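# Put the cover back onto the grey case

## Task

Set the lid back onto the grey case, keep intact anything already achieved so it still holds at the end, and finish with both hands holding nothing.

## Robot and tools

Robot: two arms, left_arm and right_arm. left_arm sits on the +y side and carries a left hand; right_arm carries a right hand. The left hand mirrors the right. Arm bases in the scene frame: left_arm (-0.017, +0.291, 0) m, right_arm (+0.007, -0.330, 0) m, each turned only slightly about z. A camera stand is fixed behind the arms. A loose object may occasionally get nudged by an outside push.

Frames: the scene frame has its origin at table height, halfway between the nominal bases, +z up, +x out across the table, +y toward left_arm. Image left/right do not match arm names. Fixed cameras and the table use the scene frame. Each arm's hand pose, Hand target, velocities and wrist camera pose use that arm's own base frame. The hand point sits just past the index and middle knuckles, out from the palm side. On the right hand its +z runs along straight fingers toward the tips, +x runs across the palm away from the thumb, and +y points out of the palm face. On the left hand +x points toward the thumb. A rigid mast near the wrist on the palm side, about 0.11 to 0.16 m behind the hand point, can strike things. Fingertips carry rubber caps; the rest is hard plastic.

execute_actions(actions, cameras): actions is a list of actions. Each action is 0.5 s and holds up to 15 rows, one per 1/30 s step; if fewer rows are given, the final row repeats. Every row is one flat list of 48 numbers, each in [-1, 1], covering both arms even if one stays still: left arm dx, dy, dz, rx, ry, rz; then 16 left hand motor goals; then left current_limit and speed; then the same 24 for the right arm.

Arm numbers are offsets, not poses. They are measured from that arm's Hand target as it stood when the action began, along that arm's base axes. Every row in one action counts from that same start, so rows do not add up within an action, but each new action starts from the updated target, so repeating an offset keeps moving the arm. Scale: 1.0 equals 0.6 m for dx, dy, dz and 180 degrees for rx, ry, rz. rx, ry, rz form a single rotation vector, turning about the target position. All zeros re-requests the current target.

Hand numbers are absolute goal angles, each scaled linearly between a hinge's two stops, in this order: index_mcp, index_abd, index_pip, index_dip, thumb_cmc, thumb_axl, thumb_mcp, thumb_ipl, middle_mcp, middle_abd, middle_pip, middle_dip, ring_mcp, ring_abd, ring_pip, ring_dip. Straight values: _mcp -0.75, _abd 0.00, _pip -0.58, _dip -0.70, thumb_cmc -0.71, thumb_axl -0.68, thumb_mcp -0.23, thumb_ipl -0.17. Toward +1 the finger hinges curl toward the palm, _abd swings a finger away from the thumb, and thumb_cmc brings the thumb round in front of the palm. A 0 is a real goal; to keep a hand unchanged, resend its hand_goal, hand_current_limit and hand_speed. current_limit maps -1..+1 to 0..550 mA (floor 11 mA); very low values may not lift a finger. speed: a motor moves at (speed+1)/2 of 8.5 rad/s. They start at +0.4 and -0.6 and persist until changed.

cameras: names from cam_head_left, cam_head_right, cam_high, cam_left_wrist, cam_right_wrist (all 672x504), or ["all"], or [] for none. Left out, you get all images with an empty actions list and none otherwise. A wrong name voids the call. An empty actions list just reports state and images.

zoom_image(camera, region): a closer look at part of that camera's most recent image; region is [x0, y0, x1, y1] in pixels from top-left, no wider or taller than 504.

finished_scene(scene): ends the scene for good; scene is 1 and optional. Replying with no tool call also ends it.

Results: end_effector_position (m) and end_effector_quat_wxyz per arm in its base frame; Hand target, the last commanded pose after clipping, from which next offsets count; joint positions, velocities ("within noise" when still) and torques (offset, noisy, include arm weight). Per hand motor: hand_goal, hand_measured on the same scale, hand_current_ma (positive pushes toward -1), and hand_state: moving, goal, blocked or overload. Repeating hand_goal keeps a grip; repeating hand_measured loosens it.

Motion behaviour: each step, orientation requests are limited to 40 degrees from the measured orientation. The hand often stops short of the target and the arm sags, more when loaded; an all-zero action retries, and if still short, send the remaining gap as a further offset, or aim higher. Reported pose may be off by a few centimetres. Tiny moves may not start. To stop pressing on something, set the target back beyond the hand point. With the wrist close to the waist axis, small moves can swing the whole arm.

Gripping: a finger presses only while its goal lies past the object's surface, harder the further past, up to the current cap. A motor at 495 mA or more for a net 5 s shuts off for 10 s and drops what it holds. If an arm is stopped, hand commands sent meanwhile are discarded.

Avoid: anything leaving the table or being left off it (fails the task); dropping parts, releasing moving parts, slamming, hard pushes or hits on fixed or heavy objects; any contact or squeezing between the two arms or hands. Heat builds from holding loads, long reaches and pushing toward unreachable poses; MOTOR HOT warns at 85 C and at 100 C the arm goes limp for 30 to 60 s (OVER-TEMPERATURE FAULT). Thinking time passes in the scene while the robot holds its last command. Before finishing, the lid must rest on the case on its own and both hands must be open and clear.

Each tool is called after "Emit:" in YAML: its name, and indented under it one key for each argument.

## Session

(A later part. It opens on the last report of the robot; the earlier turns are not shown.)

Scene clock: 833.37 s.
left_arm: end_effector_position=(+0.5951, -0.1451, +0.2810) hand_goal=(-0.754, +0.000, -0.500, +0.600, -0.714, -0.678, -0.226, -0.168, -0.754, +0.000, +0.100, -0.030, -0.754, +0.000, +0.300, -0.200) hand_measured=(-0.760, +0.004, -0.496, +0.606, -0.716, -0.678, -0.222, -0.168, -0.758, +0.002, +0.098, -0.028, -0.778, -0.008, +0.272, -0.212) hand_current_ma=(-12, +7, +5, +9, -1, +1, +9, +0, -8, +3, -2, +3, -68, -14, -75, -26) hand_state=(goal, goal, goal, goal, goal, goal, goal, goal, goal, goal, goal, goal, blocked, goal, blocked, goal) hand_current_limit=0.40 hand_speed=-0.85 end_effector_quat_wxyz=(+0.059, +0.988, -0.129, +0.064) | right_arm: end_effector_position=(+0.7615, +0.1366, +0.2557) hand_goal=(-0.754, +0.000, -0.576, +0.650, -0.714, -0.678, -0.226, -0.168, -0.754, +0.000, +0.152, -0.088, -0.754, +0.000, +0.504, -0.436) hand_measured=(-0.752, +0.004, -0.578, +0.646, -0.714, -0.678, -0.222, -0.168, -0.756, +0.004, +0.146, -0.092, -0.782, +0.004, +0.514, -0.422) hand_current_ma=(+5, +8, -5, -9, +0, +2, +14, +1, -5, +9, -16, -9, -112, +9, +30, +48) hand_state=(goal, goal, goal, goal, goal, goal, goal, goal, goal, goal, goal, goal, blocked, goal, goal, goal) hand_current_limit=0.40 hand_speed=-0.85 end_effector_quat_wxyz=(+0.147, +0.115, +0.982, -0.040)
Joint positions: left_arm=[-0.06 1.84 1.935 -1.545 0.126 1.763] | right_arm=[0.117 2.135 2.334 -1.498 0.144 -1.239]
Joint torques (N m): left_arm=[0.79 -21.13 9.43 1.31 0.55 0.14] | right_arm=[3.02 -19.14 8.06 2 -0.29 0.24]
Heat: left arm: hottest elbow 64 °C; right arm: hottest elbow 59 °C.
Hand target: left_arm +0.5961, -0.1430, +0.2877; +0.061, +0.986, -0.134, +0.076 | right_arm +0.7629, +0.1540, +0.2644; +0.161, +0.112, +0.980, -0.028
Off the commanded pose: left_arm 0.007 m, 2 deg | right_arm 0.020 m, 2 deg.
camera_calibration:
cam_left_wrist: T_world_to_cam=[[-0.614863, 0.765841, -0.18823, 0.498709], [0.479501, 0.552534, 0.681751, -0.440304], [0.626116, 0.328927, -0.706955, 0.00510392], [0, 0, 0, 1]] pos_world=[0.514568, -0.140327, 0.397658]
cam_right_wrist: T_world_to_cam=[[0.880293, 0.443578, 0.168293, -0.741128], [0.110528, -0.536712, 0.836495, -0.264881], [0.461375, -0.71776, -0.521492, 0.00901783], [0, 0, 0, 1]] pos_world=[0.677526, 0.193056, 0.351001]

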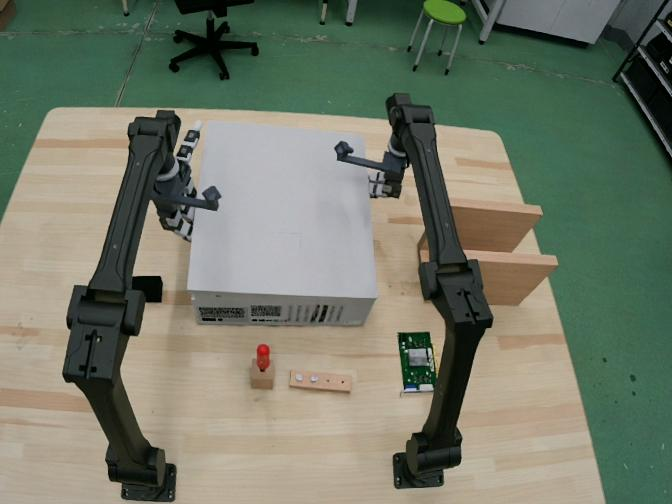

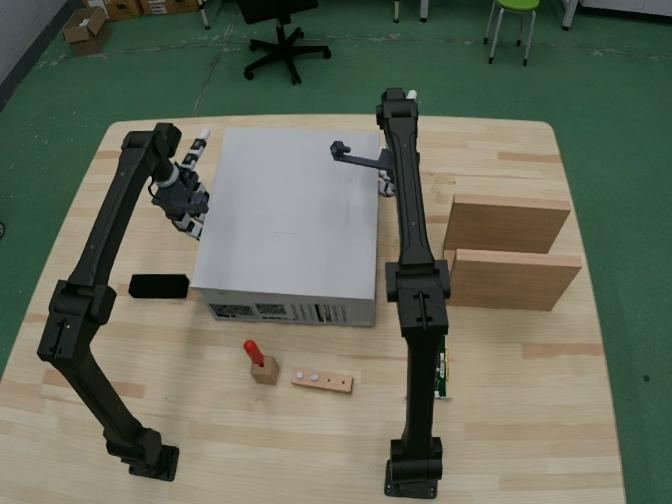

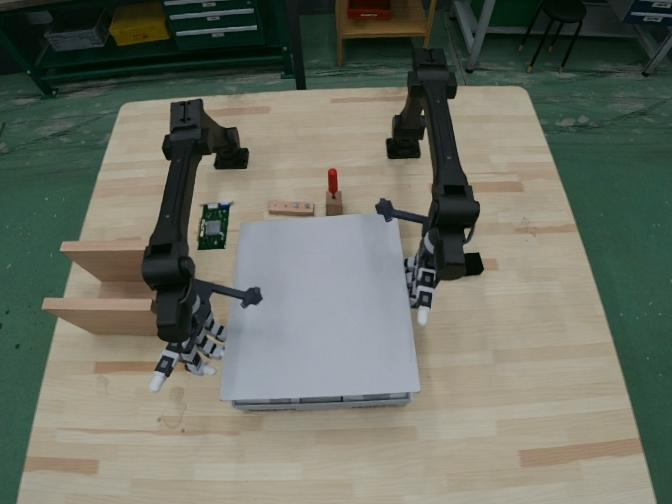

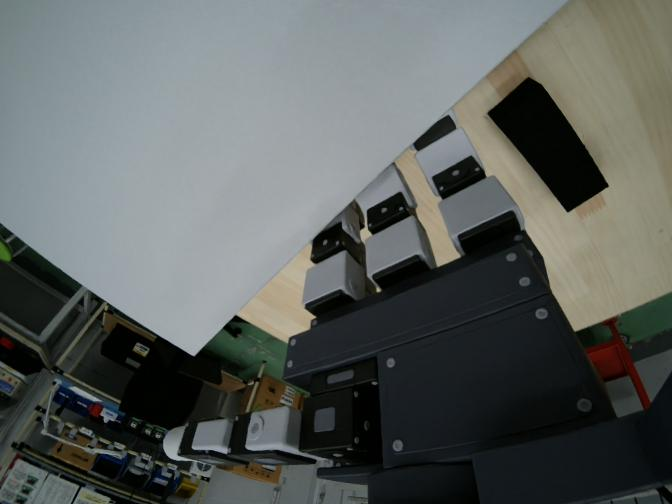

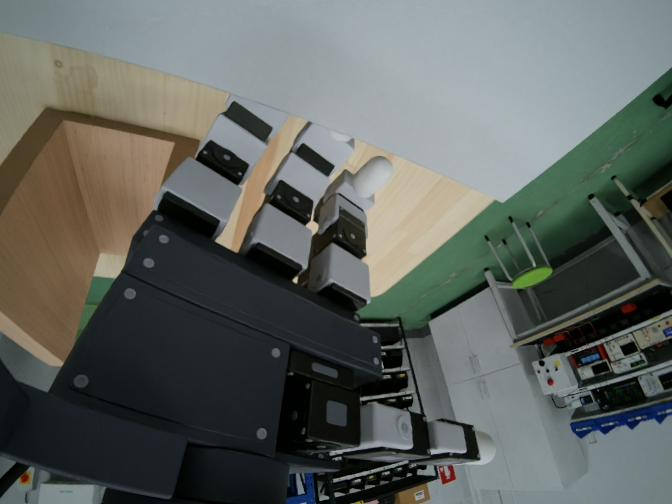

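Emit:
execute_actions:
  actions:
    - [[0.011,0.04,-0.012,0,0,0,-0.754,0,-0.5,0.6,-0.714,-0.678,-0.226,-0.168,-0.754,0,0.1,-0.03,-0.754,0,0.3,-0.2,0.4,-0.85,-0.01,-0.07,-0.012,0,0,0,-0.754,0,-0.576,0.65,-0.714,-0.678,-0.226,-0.168,-0.754,0,0.153,-0.087,-0.754,0,0.504,-0.435,0.4,-0.85]]
  cameras: ["cam_high", "cam_left_wrist", "cam_right_wrist", "cam_head_left"]

Scene clock: 847.50 s.
left_arm: end_effector_position=(+0.5994, -0.1279, +0.2791) hand_goal=(-0.754, +0.000, -0.500, +0.600, -0.714, -0.678, -0.226, -0.168, -0.754, +0.000, +0.100, -0.030, -0.754, +0.000, +0.300, -0.200) hand_measured=(-0.756, +0.004, -0.498, +0.602, -0.716, -0.678, -0.222, -0.168, -0.758, +0.002, +0.098, -0.028, -0.776, -0.004, +0.266, -0.222) hand_current_ma=(-4, +5, +3, +4, -1, +1, +9, +0, -6, +3, -2, +3, -63, -5, -97, -57) hand_state=(goal, goal, goal, goal, goal, goal, goal, goal, goal, goal, goal, goal, blocked, goal, blocked, blocked) hand_current_limit=0.40 hand_speed=-0.85 end_effector_quat_wxyz=(+0.063, +0.987, -0.131, +0.070) | right_arm: end_effector_position=(+0.7596, +0.1248, +0.2533) hand_goal=(-0.754, +0.000, -0.576, +0.650, -0.714, -0.678, -0.226, -0.168, -0.754, +0.000, +0.152, -0.088, -0.754, +0.000, +0.504, -0.436) hand_measured=(-0.752, +0.004, -0.578, +0.646, -0.714, -0.678, -0.222, -0.168, -0.756, +0.004, +0.146, -0.092, -0.736, -0.006, +0.512, -0.430) hand_current_ma=(+5, +8, -5, -9, +0, +2, +14, +1, -5, +9, -16, -9, +69, -15, +26, +18) hand_state=(goal, goal, goal, goal, goal, goal, goal, goal, goal, goal, goal, goal, goal, goal, goal, goal) hand_current_limit=0.40 hand_speed=-0.85 end_effector_quat_wxyz=(+0.159, +0.114, +0.980, -0.024)
Joint positions: left_arm=[-0.027 1.844 1.933 -1.532 0.14 1.799] | right_arm=[0.093 2.091 2.241 -1.417 0.111 -1.264]
Joint torques (N m): left_arm=[1.44 -20.13 10 1.02 0.26 0.19] | right_arm=[0.26 -18.84 7.79 1.35 0.23 -0.08]
Heat: left arm: hottest elbow 65 °C; right arm: hottest elbow 59 °C.
Hand target: left_arm +0.6027, -0.1189, +0.2806; +0.060, +0.986, -0.134, +0.076 | right_arm +0.7568, +0.1120, +0.2575; +0.161, +0.112, +0.980, -0.027
Off the commanded pose: left_arm 0.010 m, 1 deg | right_arm 0.014 m, 1 deg.
camera_calibration:
cam_left_wrist: T_world_to_cam=[[-0.60886, 0.767, -0.202486, 0.488349], [0.474586, 0.556724, 0.681782, -0.447041], [0.635656, 0.319013, -0.702974, -0.0128022], [0, 0, 0, 1]] pos_world=[0.517633, -0.121601, 0.394668]
cam_right_wrist: T_world_to_cam=[[0.8716, 0.445913, 0.203652, -0.736498], [0.0935934, -0.559159, 0.823761, -0.250156], [0.4812, -0.69893, -0.529098, -0.0152886], [0, 0, 0, 1]] pos_world=[0.672702, 0.177852, 0.347969]
Images, in order (width x height): cam_head_left 672x504, cam_high 672x504, cam_left_wrist 672x504, cam_right_wrist 672x504.

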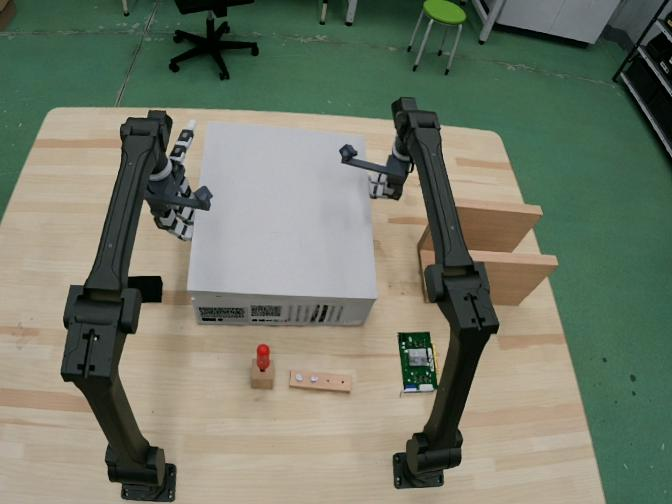

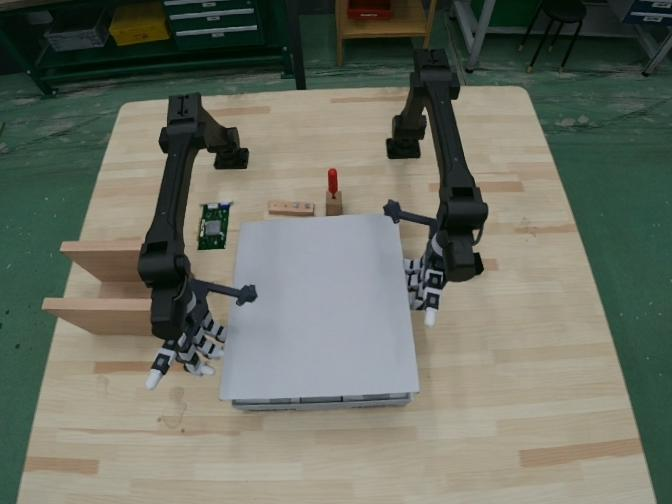

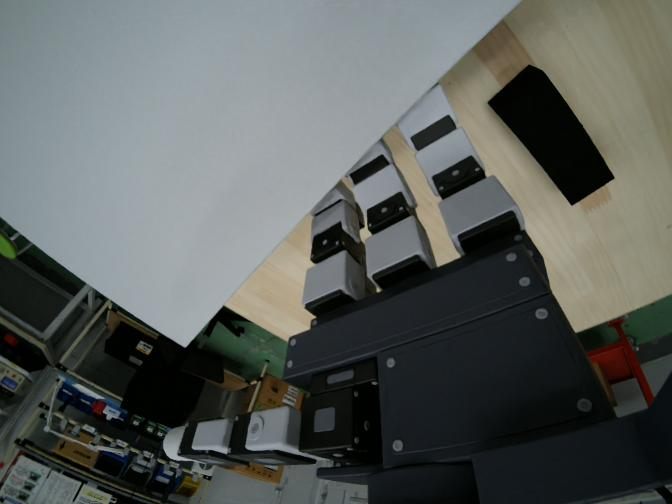

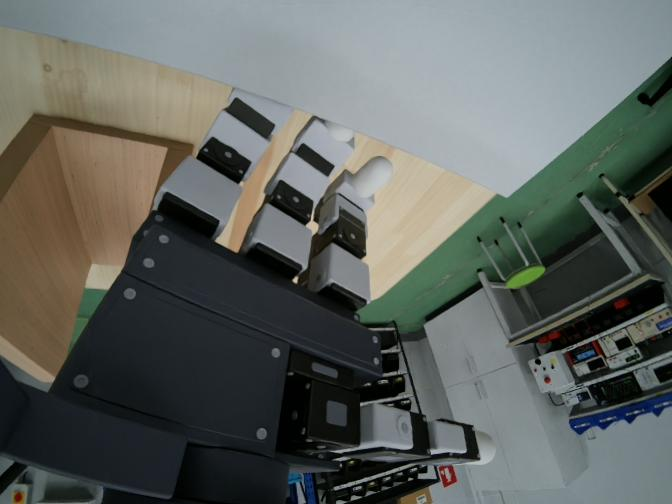

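Emit:
execute_actions:
  actions:
    - [[0.005,0.015,0,0,0,0,-0.754,0,-0.5,0.6,-0.714,-0.678,-0.226,-0.168,-0.754,0,0.1,-0.03,-0.754,0,0.3,-0.2,0.4,-0.85,-0.008,-0.045,-0.012,0,0,0,-0.754,0,-0.576,0.65,-0.714,-0.678,-0.226,-0.168,-0.754,0,0.153,-0.087,-0.754,0,0.504,-0.435,0.4,-0.85]]
    - [[0,0,0,0,0,0,-0.754,0,-0.5,0.6,-0.714,-0.678,-0.226,-0.168,-0.754,0,0.1,-0.03,-0.754,0,0.3,-0.2,0.4,-0.85,-0.008,-0.04,-0.01,0,0,0,-0.754,0,-0.576,0.65,-0.714,-0.678,-0.226,-0.168,-0.754,0,0.153,-0.087,-0.754,0,0.504,-0.435,0.4,-0.85]]
  cameras: ["cam_high", "cam_left_wrist", "cam_right_wrist", "cam_head_left"]

Scene clock: 853.23 s.
left_arm: end_effector_position=(+0.5999, -0.1192, +0.2755) hand_goal=(-0.754, +0.000, -0.500, +0.600, -0.714, -0.678, -0.226, -0.168, -0.754, +0.000, +0.100, -0.030, -0.754, +0.000, +0.300, -0.200) hand_measured=(-0.746, -0.002, -0.494, +0.604, -0.716, -0.678, -0.222, -0.168, -0.772, +0.002, +0.076, -0.046, -0.782, -0.002, +0.266, -0.224) hand_current_ma=(+17, -2, +10, +7, -1, +1, +9, +0, -44, +3, -62, -37, -79, -1, -96, -63) hand_state=(goal, goal, goal, goal, goal, goal, goal, goal, goal, goal, blocked, goal, blocked, goal, blocked, blocked) hand_current_limit=0.40 hand_speed=-0.85 end_effector_quat_wxyz=(+0.062, +0.986, -0.135, +0.069) | right_arm: end_effector_position=(+0.7464, +0.0569, +0.2313) hand_goal=(-0.754, +0.000, -0.576, +0.650, -0.714, -0.678, -0.226, -0.168, -0.754, +0.000, +0.152, -0.088, -0.754, +0.000, +0.504, -0.436) hand_measured=(-0.752, +0.004, -0.578, +0.646, -0.714, -0.678, -0.222, -0.168, -0.756, +0.004, +0.146, -0.092, -0.758, +0.000, +0.498, -0.440) hand_current_ma=(+4, +8, -5, -9, +1, +2, +14, +1, -4, +9, -16, -9, -12, +1, -20, -11) hand_state=(goal, goal, goal, goal, goal, goal, goal, goal, goal, goal, goal, goal, goal, goal, goal, goal) hand_current_limit=0.40 hand_speed=-0.85 end_effector_quat_wxyz=(+0.147, +0.118, +0.982, -0.030)
Joint positions: left_arm=[-0.012 1.85 1.933 -1.532 0.14 1.823] | right_arm=[-0.006 2.041 2.11 -1.352 0.091 -1.35]
Joint torques (N m): left_arm=[1.61 -19.84 11.02 0.75 0.33 0.11] | right_arm=[1.61 -18.26 8.81 1.62 0.07 0.04]
Heat: left arm: hottest elbow 64 °C; right arm: hottest elbow 57 °C.
Hand target: left_arm +0.6057, -0.1100, +0.2805; +0.061, +0.986, -0.134, +0.076 | right_arm +0.7473, +0.0610, +0.2441; +0.161, +0.112, +0.980, -0.027
Off the commanded pose: left_arm 0.012 m, 1 deg | right_arm 0.014 m, 2 deg.
camera_calibration:
cam_left_wrist: T_world_to_cam=[[-0.602591, 0.772822, -0.199074, 0.4774], [0.481009, 0.550766, 0.68212, -0.454355], [0.636801, 0.315283, -0.70362, -0.0193243], [0, 0, 0, 1]] pos_world=[0.518531, -0.11261, 0.391366]
cam_right_wrist: T_world_to_cam=[[0.88124, 0.437565, 0.178754, -0.691269], [0.107833, -0.554318, 0.82529, -0.279952], [0.460204, -0.708003, -0.535671, -0.0503454], [0, 0, 0, 1]] pos_world=[0.662531, 0.111647, 0.32764]
Images, in order (width x height): cam_head_left 672x504, cam_high 672x504, cam_left_wrist 672x504, cam_right_wrist 672x504.

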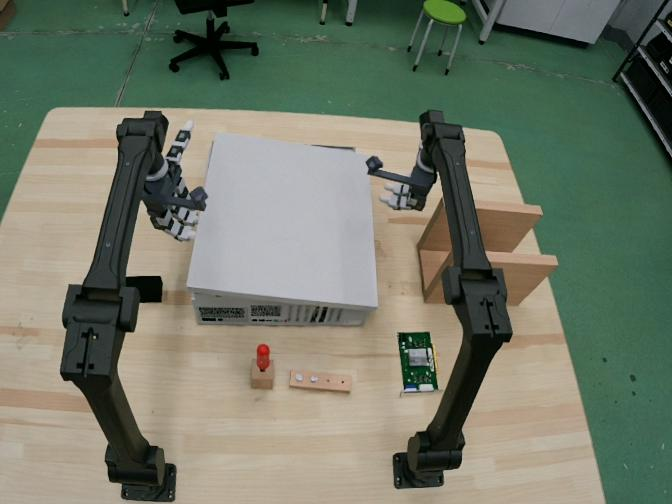

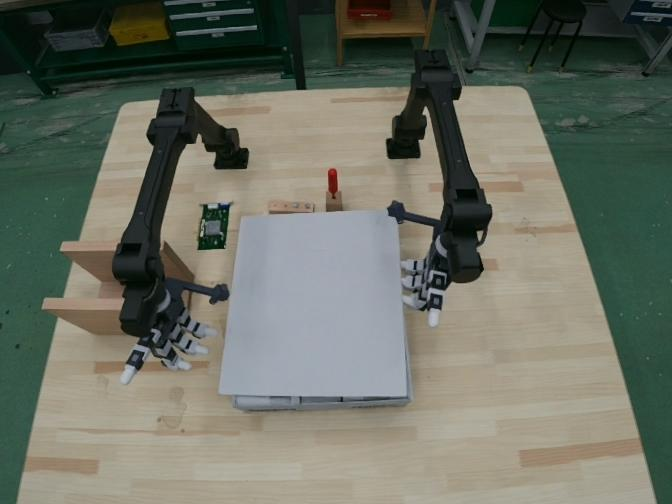

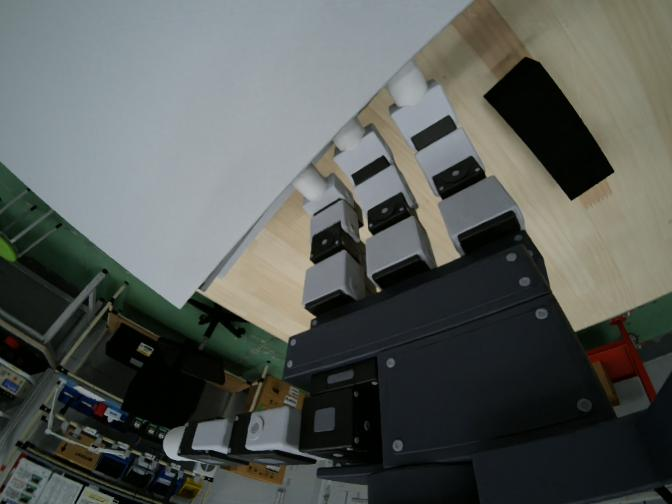

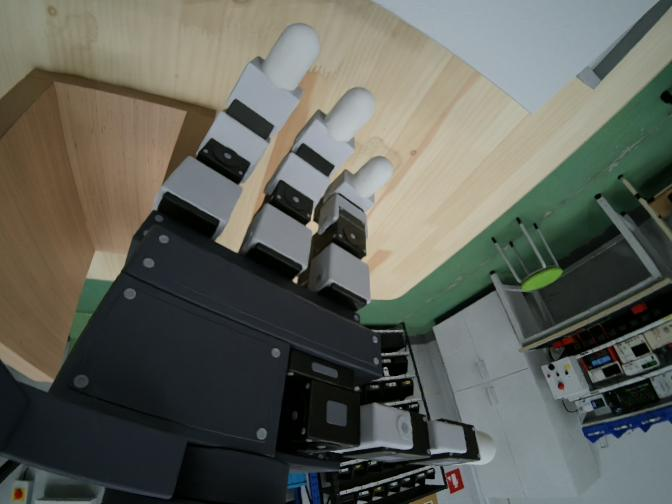

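Emit:
execute_actions:
  actions:
    - [[0.014,0.045,-0.01,0,0,0,-0.754,0,-0.5,0.6,-0.714,-0.678,-0.226,-0.168,-0.754,0,0.1,-0.03,-0.754,0,0.3,-0.2,0.4,-0.85,0,0,0.03,0,0,0,-0.754,0,-0.576,0.65,-0.714,-0.678,-0.226,-0.168,-0.754,0,0.153,-0.087,-0.754,0,0.504,-0.435,0.4,-0.85]]
    - [[0.01,0.05,0.005,0,0,0,-0.754,0,-0.5,0.6,-0.714,-0.678,-0.226,-0.168,-0.754,0,0.1,-0.03,-0.754,0,0.3,-0.2,0.4,-0.85,0,0,0.03,0,0,0,-0.754,0,-0.576,0.65,-0.714,-0.678,-0.226,-0.168,-0.754,0,0.153,-0.087,-0.754,0,0.504,-0.435,0.4,-0.85]]
    - [[0,0.02,0.02,0,0,0,-0.754,0,-0.5,0.6,-0.714,-0.678,-0.226,-0.168,-0.754,0,0.1,-0.03,-0.754,0,0.3,-0.2,0.4,-0.85,0,0,0,0,0,0,-0.754,0,-0.576,0.65,-0.714,-0.678,-0.226,-0.168,-0.754,0,0.153,-0.087,-0.754,0,0.504,-0.435,0.4,-0.85]]
  cameras: ["all"]

Scene clock: 860.30 s.
left_arm: end_effector_position=(+0.6092, -0.0450, +0.2826) hand_goal=(-0.754, +0.000, -0.500, +0.600, -0.714, -0.678, -0.226, -0.168, -0.754, +0.000, +0.100, -0.030, -0.754, +0.000, +0.300, -0.200) hand_measured=(-0.752, -0.002, -0.498, +0.602, -0.716, -0.678, -0.222, -0.168, -0.758, +0.002, +0.094, -0.034, -0.758, -0.002, +0.294, -0.204) hand_current_ma=(+2, -2, +3, +4, -1, +1, +9, +0, -7, +2, -11, -6, -8, -1, -11, -6) hand_state=(goal, goal, goal, goal, goal, goal, goal, goal, goal, goal, goal, goal, goal, goal, goal, goal) hand_current_limit=0.40 hand_speed=-0.85 end_effector_quat_wxyz=(+0.062, +0.987, -0.130, +0.067) | right_arm: end_effector_position=(+0.7392, +0.0570, +0.2504) hand_goal=(-0.754, +0.000, -0.576, +0.650, -0.714, -0.678, -0.226, -0.168, -0.754, +0.000, +0.152, -0.088, -0.754, +0.000, +0.504, -0.436) hand_measured=(-0.752, +0.004, -0.578, +0.646, -0.714, -0.678, -0.222, -0.168, -0.756, +0.004, +0.146, -0.092, -0.758, +0.000, +0.498, -0.440) hand_current_ma=(+4, +8, -5, -9, +1, +2, +14, +1, -4, +9, -16, -9, -11, +1, -19, -11) hand_state=(goal, goal, goal, goal, goal, goal, goal, goal, goal, goal, goal, goal, goal, goal, goal, goal) hand_current_limit=0.40 hand_speed=-0.85 end_effector_quat_wxyz=(+0.136, +0.118, +0.983, -0.031)
Joint positions: left_arm=[0.113 1.895 2.018 -1.593 0.152 1.937] | right_arm=[-0.006 2.041 2.166 -1.431 0.091 -1.351]
Joint torques (N m): left_arm=[0.85 -19.6 13.57 0.27 0.45 0.1] | right_arm=[1.85 -17.44 12.72 0.79 0.04 0.02]
Heat: left arm: hottest elbow 64 °C; right arm: hottest elbow 58 °C.
Hand target: left_arm +0.6201, -0.0409, +0.2894; +0.060, +0.986, -0.134, +0.076 | right_arm +0.7473, +0.0610, +0.2801; +0.161, +0.112, +0.980, -0.027
Off the commanded pose: left_arm 0.014 m, 1 deg | right_arm 0.031 m, 3 deg.
camera_calibration:
cam_left_wrist: T_world_to_cam=[[-0.61205, 0.766018, -0.196494, 0.431661], [0.477438, 0.556, 0.68038, -0.501568], [0.630434, 0.322613, -0.706026, -0.0386824], [0, 0, 0, 1]] pos_world=[0.528052, -0.0393086, 0.398765]
cam_right_wrist: T_world_to_cam=[[0.884591, 0.438266, 0.159443, -0.686019], [0.126231, -0.554123, 0.822808, -0.307824], [0.448959, -0.707722, -0.545495, -0.0259119], [0, 0, 0, 1]] pos_world=[0.657337, 0.111748, 0.348526]

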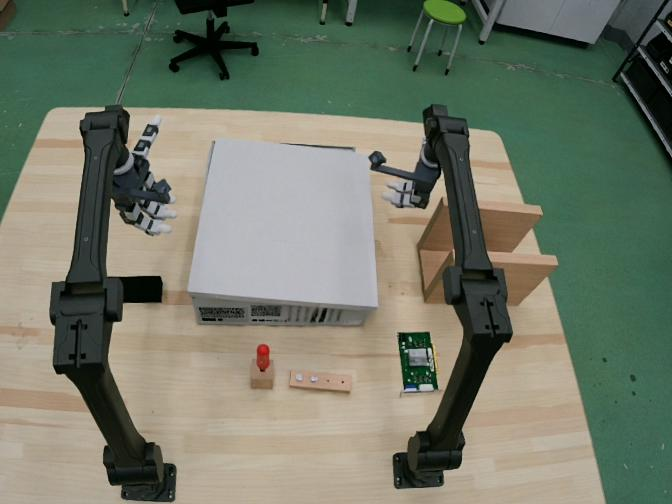

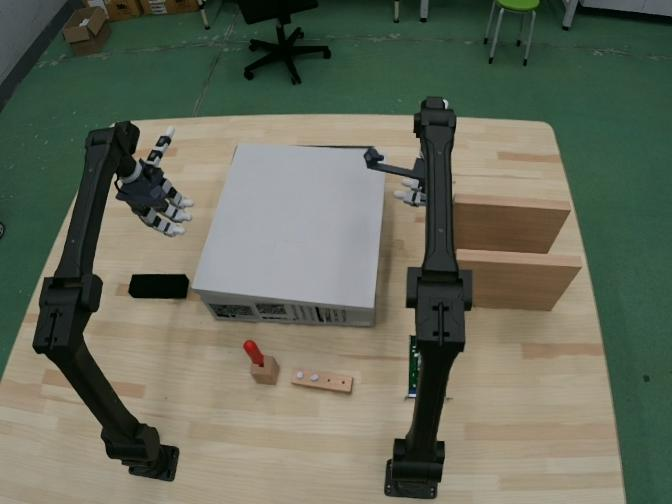

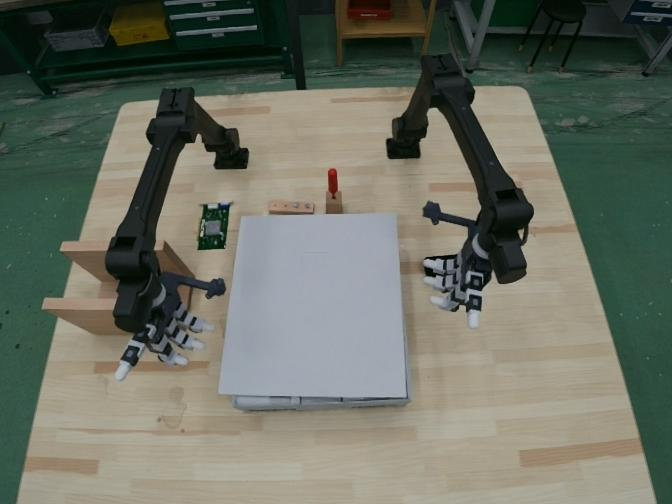

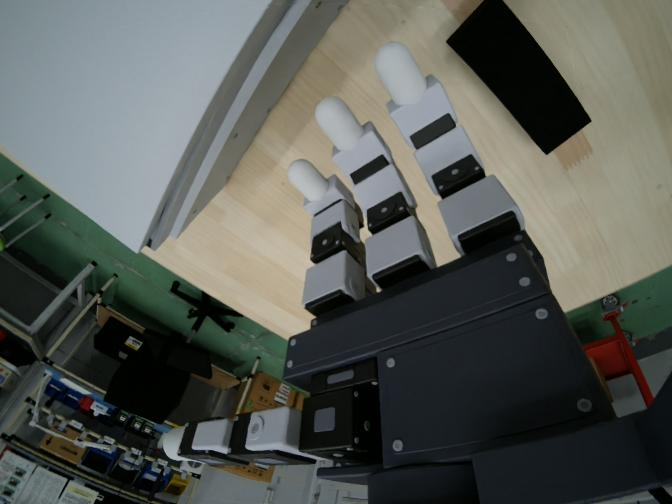

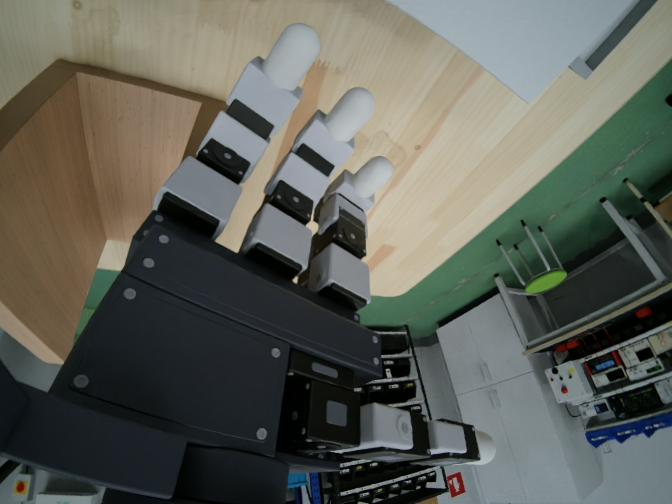

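Emit:
zoom_image:
  camera: "cam_high"
  region: [210, 195, 430, 425]

Emit:
zoom_image:
  camera: "cam_head_left"
  region: [180, 120, 400, 340]

Emit:
zoom_image:
  camera: "cam_head_right"
  region: [180, 120, 400, 340]

Scaled by 2.191 from the camera's 672x504 image, which has a finer 960x720 frame.

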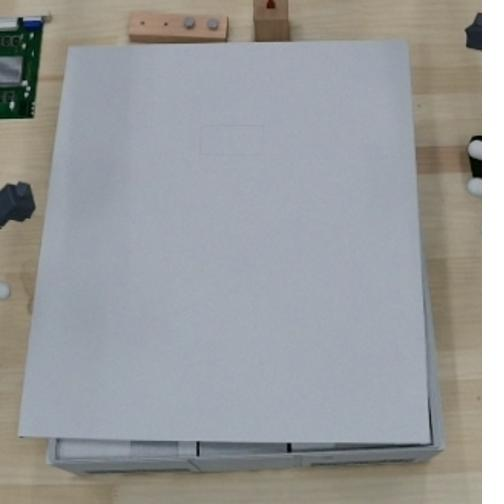

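Scaled by 2.291 from the camera's 672x504 image, which has a finer 960x720 frame.

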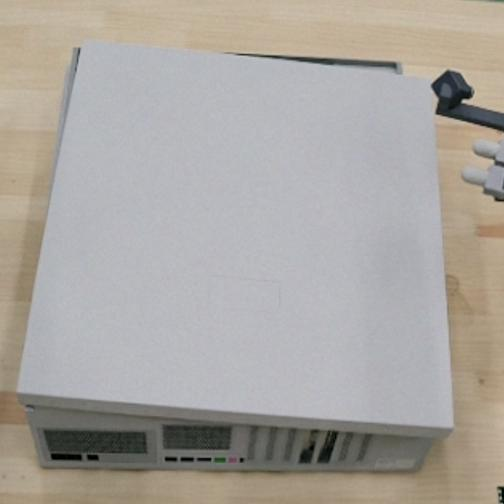

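Scaled by 2.291 from the camera's 672x504 image, which has a finer 960x720 frame.

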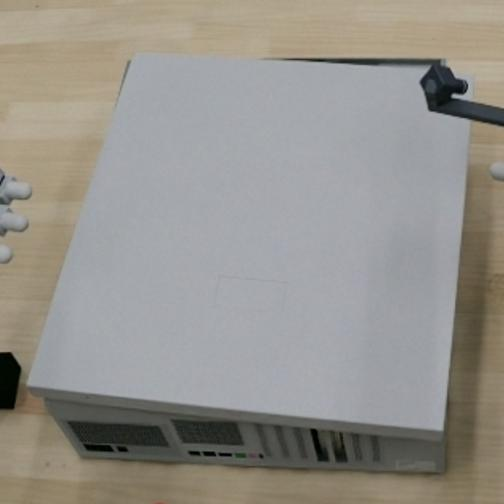

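Emit:
zoom_image:
  camera: "cam_left_wrist"
  region: [100, 0, 380, 270]

Emit:
zoom_image:
  camera: "cam_right_wrist"
  region: [380, 0, 672, 150]

Scaled by 1.800 from the camera's 672x504 image, which has a finer 960x720 frame.

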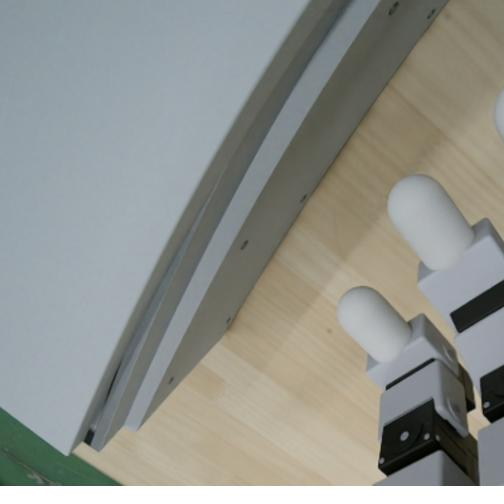

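Scaled by 1.726 from the camera's 672x504 image, which has a finer 960x720 frame.

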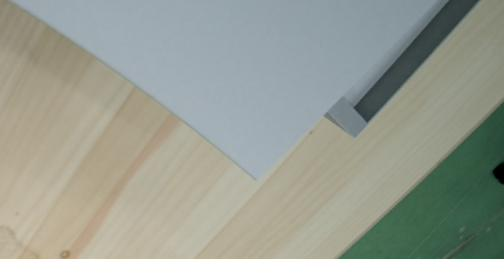

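Emit:
zoom_image:
  camera: "cam_high"
  region: [380, 340, 430, 415]

Emit:
zoom_image:
  camera: "cam_high"
  region: [205, 360, 285, 420]

Emit:
zoom_image:
  camera: "cam_head_left"
  region: [180, 270, 290, 340]

Emit:
zoom_image:
  camera: "cam_head_left"
  region: [290, 270, 400, 340]

Emit:
zoom_image:
  camera: "cam_head_left"
  region: [190, 125, 270, 205]

Scaled by 6.720 from the camera's 672x504 image, which has a finer 960x720 frame.

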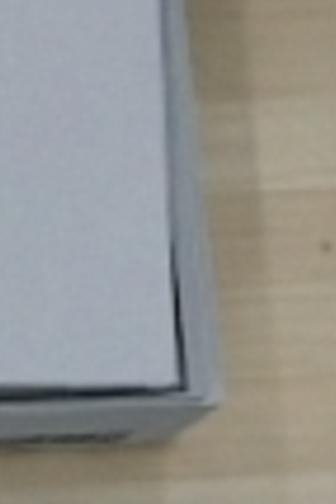

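Scaled by 6.300 from the camera's 672x504 image, which has a finer 960x720 frame.

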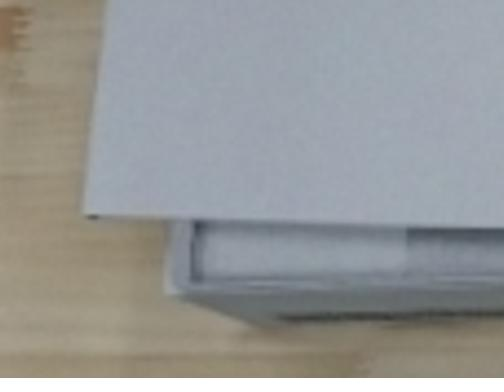

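Scaled by 4.582 from the camera's 672x504 image, which has a finer 960x720 frame.

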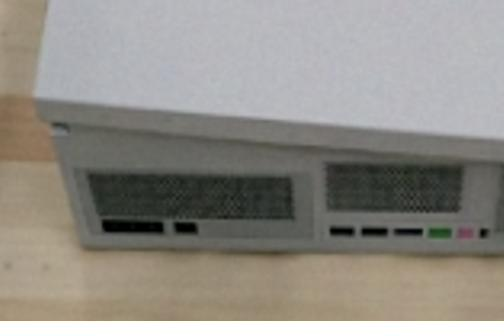

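Scaled by 4.582 from the camera's 672x504 image, which has a finer 960x720 frame.

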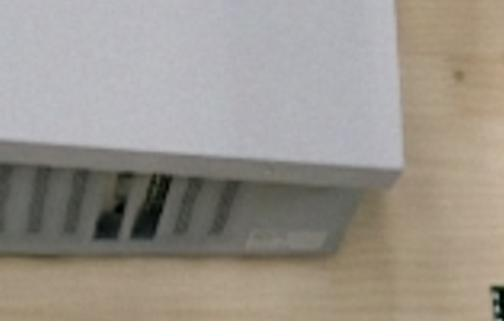

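Scaled by 6.300 from the camera's 672x504 image, which has a finer 960x720 frame.

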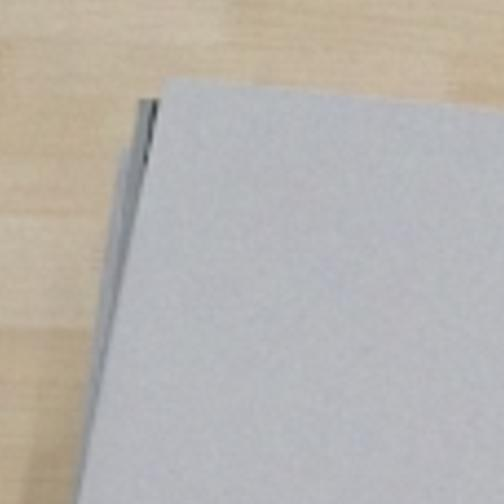

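Emit:
execute_actions:
  actions:
    - [[0,0.02,0,0,0,0.043,-0.754,0,-0.576,-0.1,-0.714,-0.678,-0.226,-0.168,-0.754,0,-0.3,-0.4,-0.754,0,-0.2,-0.5,0.4,-0.6,0.02,-0.01,0,0,0,0.044,-0.754,0,-0.576,-0.1,-0.714,-0.678,-0.226,-0.168,-0.754,0,-0.3,-0.4,-0.754,0,-0.2,-0.5,0.4,-0.6]]
    - [[0,0,0,0,0,0.043,-0.754,0,-0.576,-0.696,-0.714,-0.678,-0.226,-0.168,-0.754,0,-0.576,-0.696,-0.754,0,-0.576,-0.696,0.4,-0.6,0.02,0.02,0,0,0,0.044,-0.754,0,-0.576,-0.696,-0.714,-0.678,-0.226,-0.168,-0.754,0,-0.576,-0.696,-0.754,0,-0.576,-0.696,0.4,-0.6]]
  cameras: ["all"]

Scene clock: 917.23 s.
left_arm: end_effector_position=(+0.6197, -0.0277, +0.2846) hand_goal=(-0.754, +0.000, -0.576, -0.696, -0.714, -0.678, -0.226, -0.168, -0.754, +0.000, -0.576, -0.696, -0.754, +0.000, -0.576, -0.696) hand_measured=(-0.752, -0.002, -0.574, -0.694, -0.714, -0.678, -0.222, -0.168, -0.756, +0.002, -0.574, -0.694, -0.756, -0.002, -0.574, -0.694) hand_current_ma=(+2, -2, +4, +4, -1, +1, +9, +0, -3, +2, +4, +4, -3, -1, +4, +4) hand_state=(goal, goal, goal, goal, goal, goal, goal, goal, goal, goal, goal, goal, goal, goal, goal, goal) hand_current_limit=0.40 hand_speed=-0.60 end_effector_quat_wxyz=(+0.052, +0.996, -0.003, +0.075) | right_arm: end_effector_position=(+0.7619, +0.0747, +0.2751) hand_goal=(-0.754, +0.000, -0.576, -0.696, -0.714, -0.678, -0.226, -0.168, -0.754, +0.000, -0.576, -0.696, -0.754, +0.000, -0.576, -0.696) hand_measured=(-0.752, +0.004, -0.578, -0.694, -0.714, -0.678, -0.222, -0.168, -0.756, +0.004, -0.572, -0.694, -0.756, +0.000, -0.574, -0.694) hand_current_ma=(+4, +8, -5, +7, +0, +2, +14, +1, -4, +9, +9, +7, -3, +1, +8, +8) hand_state=(goal, goal, goal, goal, goal, goal, goal, goal, goal, goal, goal, goal, goal, goal, goal, goal) hand_current_limit=0.40 hand_speed=-0.60 end_effector_quat_wxyz=(+0.157, -0.024, +0.987, -0.004)
Joint positions: left_arm=[0.131 1.838 1.94 -1.536 0.124 1.7] | right_arm=[-0.015 2.207 2.5 -1.547 -0.004 -1.634]
Joint torques (N m): left_arm=[0.09 -21.3 8.91 1.37 0.13 -0.11] | right_arm=[0.62 -17.03 12.26 0.83 -0.08 0.03]
Heat: left arm: hottest elbow 78 °C; right arm: hottest elbow 70 °C.
Hand target: left_arm +0.6201, -0.0290, +0.2894; +0.050, +0.995, +0.000, +0.084 | right_arm +0.7712, +0.0669, +0.2800; +0.163, -0.024, +0.986, -0.005
Off the commanded pose: left_arm 0.005 m, 1 deg | right_arm 0.013 m, 1 deg.
camera_calibration:
cam_left_wrist: T_world_to_cam=[[-0.784909, 0.587341, -0.197352, 0.527633], [0.320756, 0.657675, 0.6816, -0.418118], [0.530126, 0.471692, -0.704609, 0.016386], [0, 0, 0, 1]] pos_world=[0.539571, -0.0426436, 0.400665]
cam_right_wrist: T_world_to_cam=[[0.71698, 0.669065, 0.195685, -0.61732], [0.248369, -0.507475, 0.825095, -0.418435], [0.651347, -0.542975, -0.530024, -0.180918], [0, 0, 0, 1]] pos_world=[0.664373, 0.102448, 0.370158]

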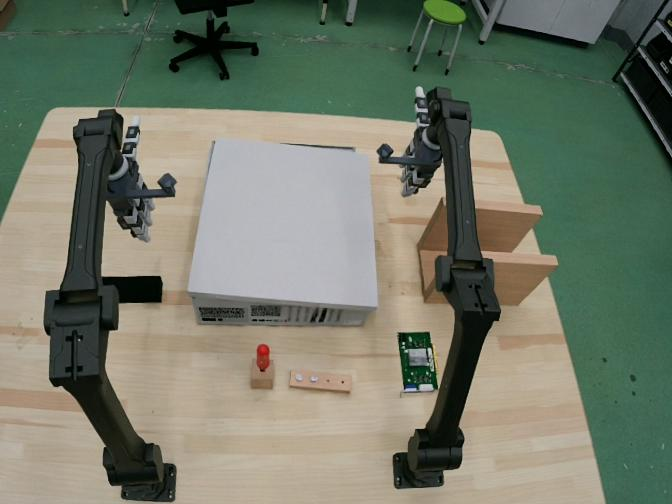

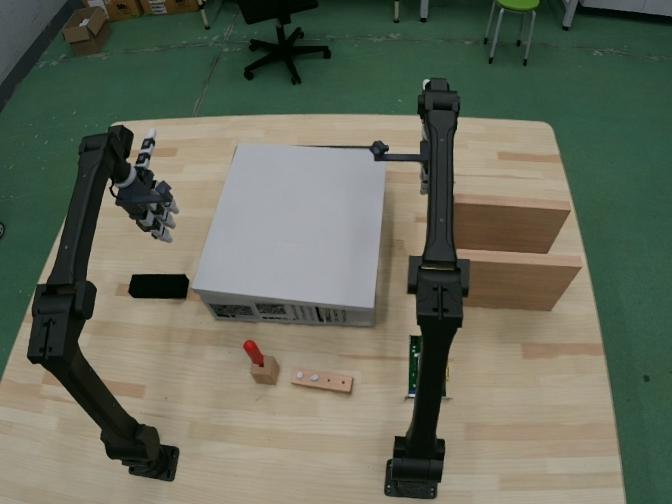

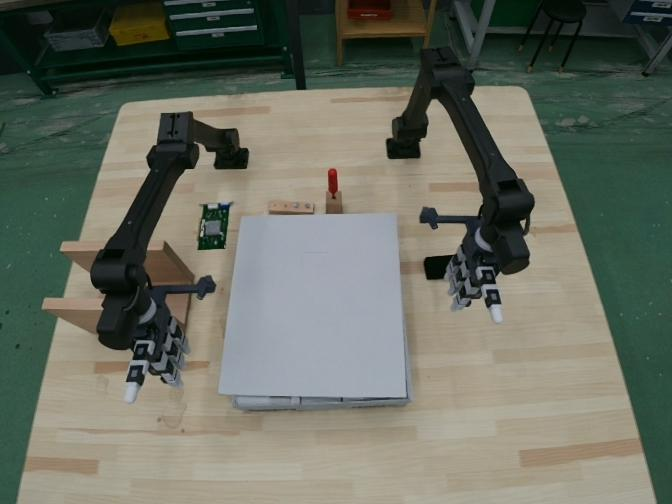

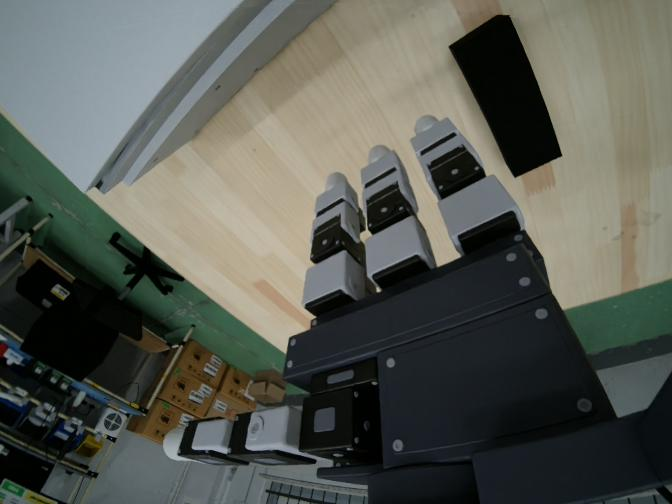

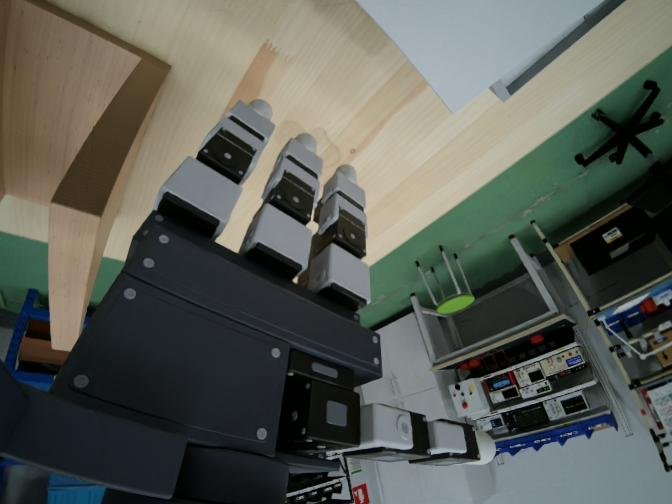

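Emit:
execute_actions:
  actions:
    - [[-0.1,-0.07,0,0,0,0,-0.754,0,-0.576,-0.696,-0.714,-0.678,-0.226,-0.168,-0.754,0,-0.576,-0.696,-0.754,0,-0.576,-0.696,0.4,-0.6,0,0.08,-0.02,0,0,0,-0.754,0,-0.576,-0.696,-0.714,-0.678,-0.226,-0.168,-0.754,0,-0.576,-0.696,-0.754,0,-0.576,-0.696,0.4,-0.6]]
    - [[-0.1,-0.07,0,0,0,0,-0.754,0,-0.576,-0.696,-0.714,-0.678,-0.226,-0.168,-0.754,0,-0.576,-0.696,-0.754,0,-0.576,-0.696,0.4,-0.6,0,0.04,0,0,0,0,-0.754,0,-0.576,-0.696,-0.714,-0.678,-0.226,-0.168,-0.754,0,-0.576,-0.696,-0.754,0,-0.576,-0.696,0.4,-0.6]]
    - [[0,0,0,0,0,0,-0.754,0,-0.576,-0.696,-0.714,-0.678,-0.226,-0.168,-0.754,0,-0.576,-0.696,-0.754,0,-0.576,-0.696,0.4,-0.6,0,0.03,0,0,0,0,-0.754,0,-0.576,-0.696,-0.714,-0.678,-0.226,-0.168,-0.754,0,-0.576,-0.696,-0.754,0,-0.576,-0.696,0.4,-0.6]]
  cameras: ["all"]

Emit:
zoom_image:
  camera: "cam_high"
  region: [210, 195, 430, 425]

Scene clock: 926.20 s.
left_arm: end_effector_position=(+0.4983, -0.1146, +0.2895) hand_goal=(-0.754, +0.000, -0.576, -0.696, -0.714, -0.678, -0.226, -0.168, -0.754, +0.000, -0.576, -0.696, -0.754, +0.000, -0.576, -0.696) hand_measured=(-0.754, +0.000, -0.574, -0.694, -0.716, -0.678, -0.222, -0.168, -0.754, +0.002, -0.574, -0.694, -0.754, +0.000, -0.574, -0.694) hand_current_ma=(+1, -1, +4, +4, -1, +1, +9, +0, -1, +1, +3, +4, -1, -1, +3, +4) hand_state=(goal, goal, goal, goal, goal, goal, goal, goal, goal, goal, goal, goal, goal, goal, goal, goal) hand_current_limit=0.40 hand_speed=-0.60 end_effector_quat_wxyz=(+0.051, +0.996, -0.006, +0.079) | right_arm: end_effector_position=(+0.7620, +0.1505, +0.2688) hand_goal=(-0.754, +0.000, -0.576, -0.696, -0.714, -0.678, -0.226, -0.168, -0.754, +0.000, -0.576, -0.696, -0.754, +0.000, -0.576, -0.696) hand_measured=(-0.752, +0.004, -0.578, -0.694, -0.714, -0.678, -0.222, -0.168, -0.754, +0.004, -0.574, -0.694, -0.754, +0.000, -0.574, -0.694) hand_current_ma=(+4, +8, -5, +7, +0, +2, +14, +1, -1, +9, +8, +7, -1, +1, +7, +8) hand_state=(goal, goal, goal, goal, goal, goal, goal, goal, goal, goal, goal, goal, goal, goal, goal, goal) hand_current_limit=0.40 hand_speed=-0.60 end_effector_quat_wxyz=(+0.157, -0.024, +0.987, -0.006)
Joint positions: left_arm=[-0.026 1.485 1.504 -1.43 0.098 1.549] | right_arm=[0.095 2.217 2.5 -1.54 0.033 -1.53]
Joint torques (N m): left_arm=[0.5 -14.68 8.99 1.42 0.1 -0.1] | right_arm=[2.02 -16.79 11.74 1.1 0.12 0.17]
Heat: left arm: hottest elbow 75 °C; right arm: hottest elbow 67 °C.
Hand target: left_arm +0.5000, -0.1129, +0.2894; +0.050, +0.995, +0.000, +0.084 | right_arm +0.7712, +0.1570, +0.2681; +0.163, -0.024, +0.986, -0.005
Off the commanded pose: left_arm 0.003 m, 1 deg | right_arm 0.011 m, 1 deg.
camera_calibration:
cam_left_wrist: T_world_to_cam=[[-0.781066, 0.591277, -0.200816, 0.483864], [0.318711, 0.654019, 0.686063, -0.325948], [0.536991, 0.471859, -0.699278, 0.120233], [0, 0, 0, 1]] pos_world=[0.417248, -0.129655, 0.404864]
cam_right_wrist: T_world_to_cam=[[0.717081, 0.669729, 0.193022, -0.666363], [0.248899, -0.504735, 0.826615, -0.376056], [0.651033, -0.544707, -0.528631, -0.143059], [0, 0, 0, 1]] pos_world=[0.664573, 0.178549, 0.363851]

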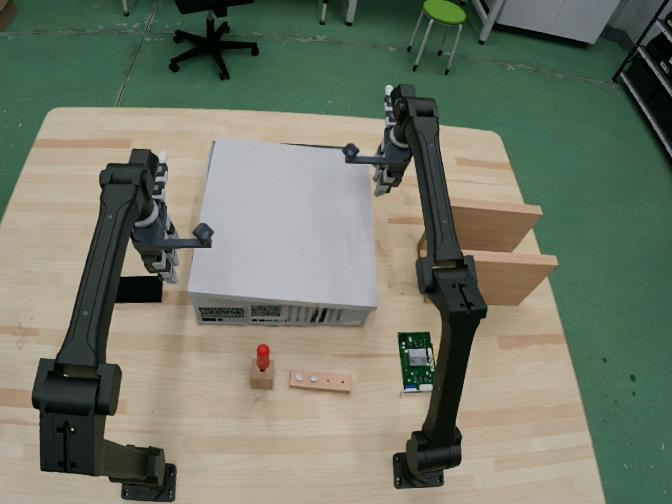

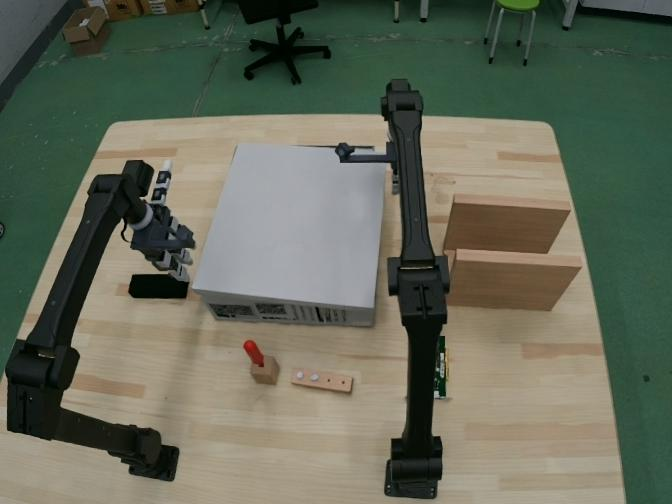

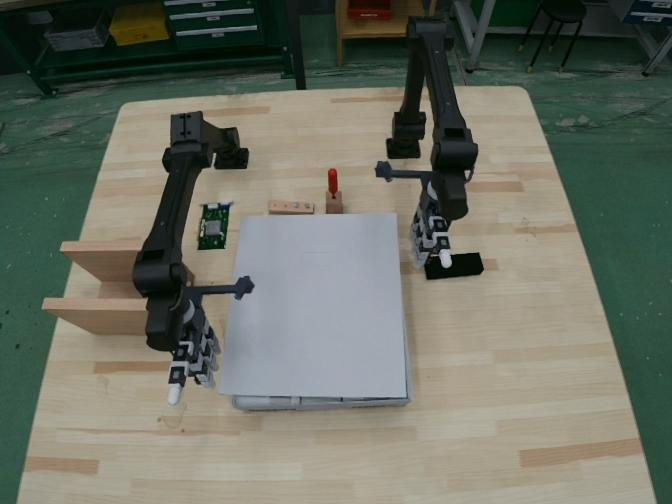

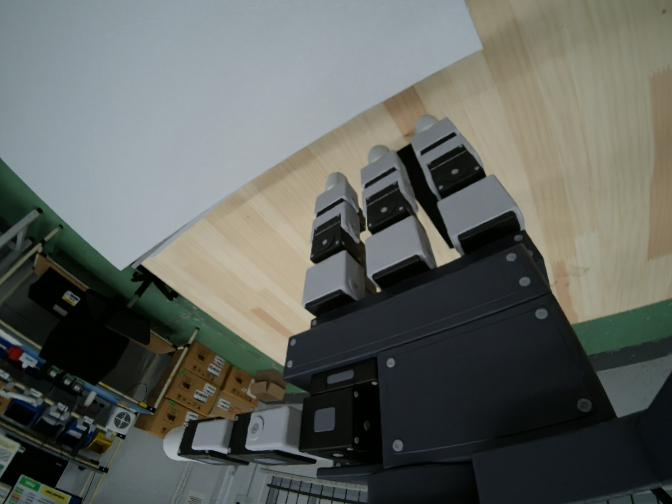

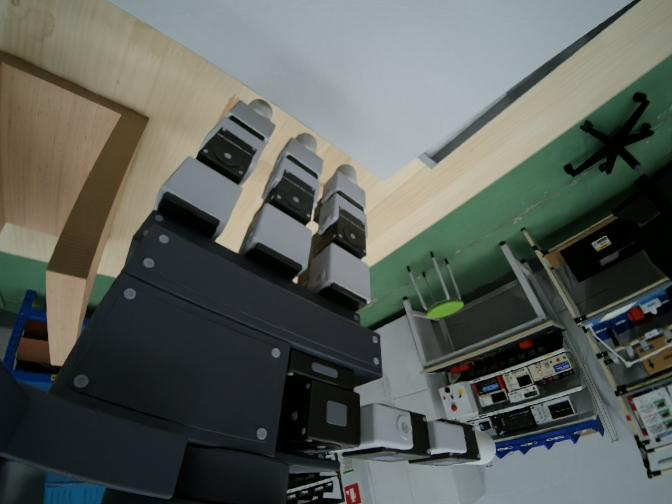

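Scaled by 2.191 from the camera's 672x504 image, which has a finer 960x720 frame.

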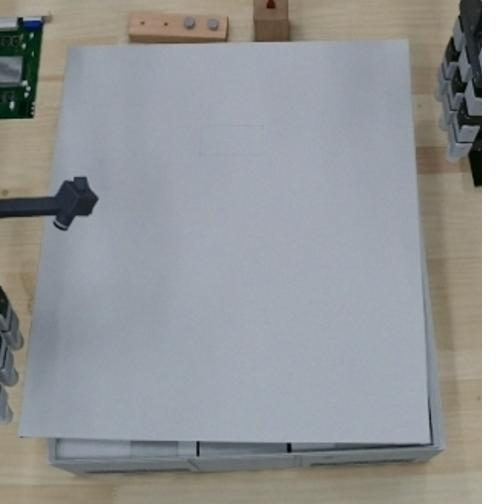

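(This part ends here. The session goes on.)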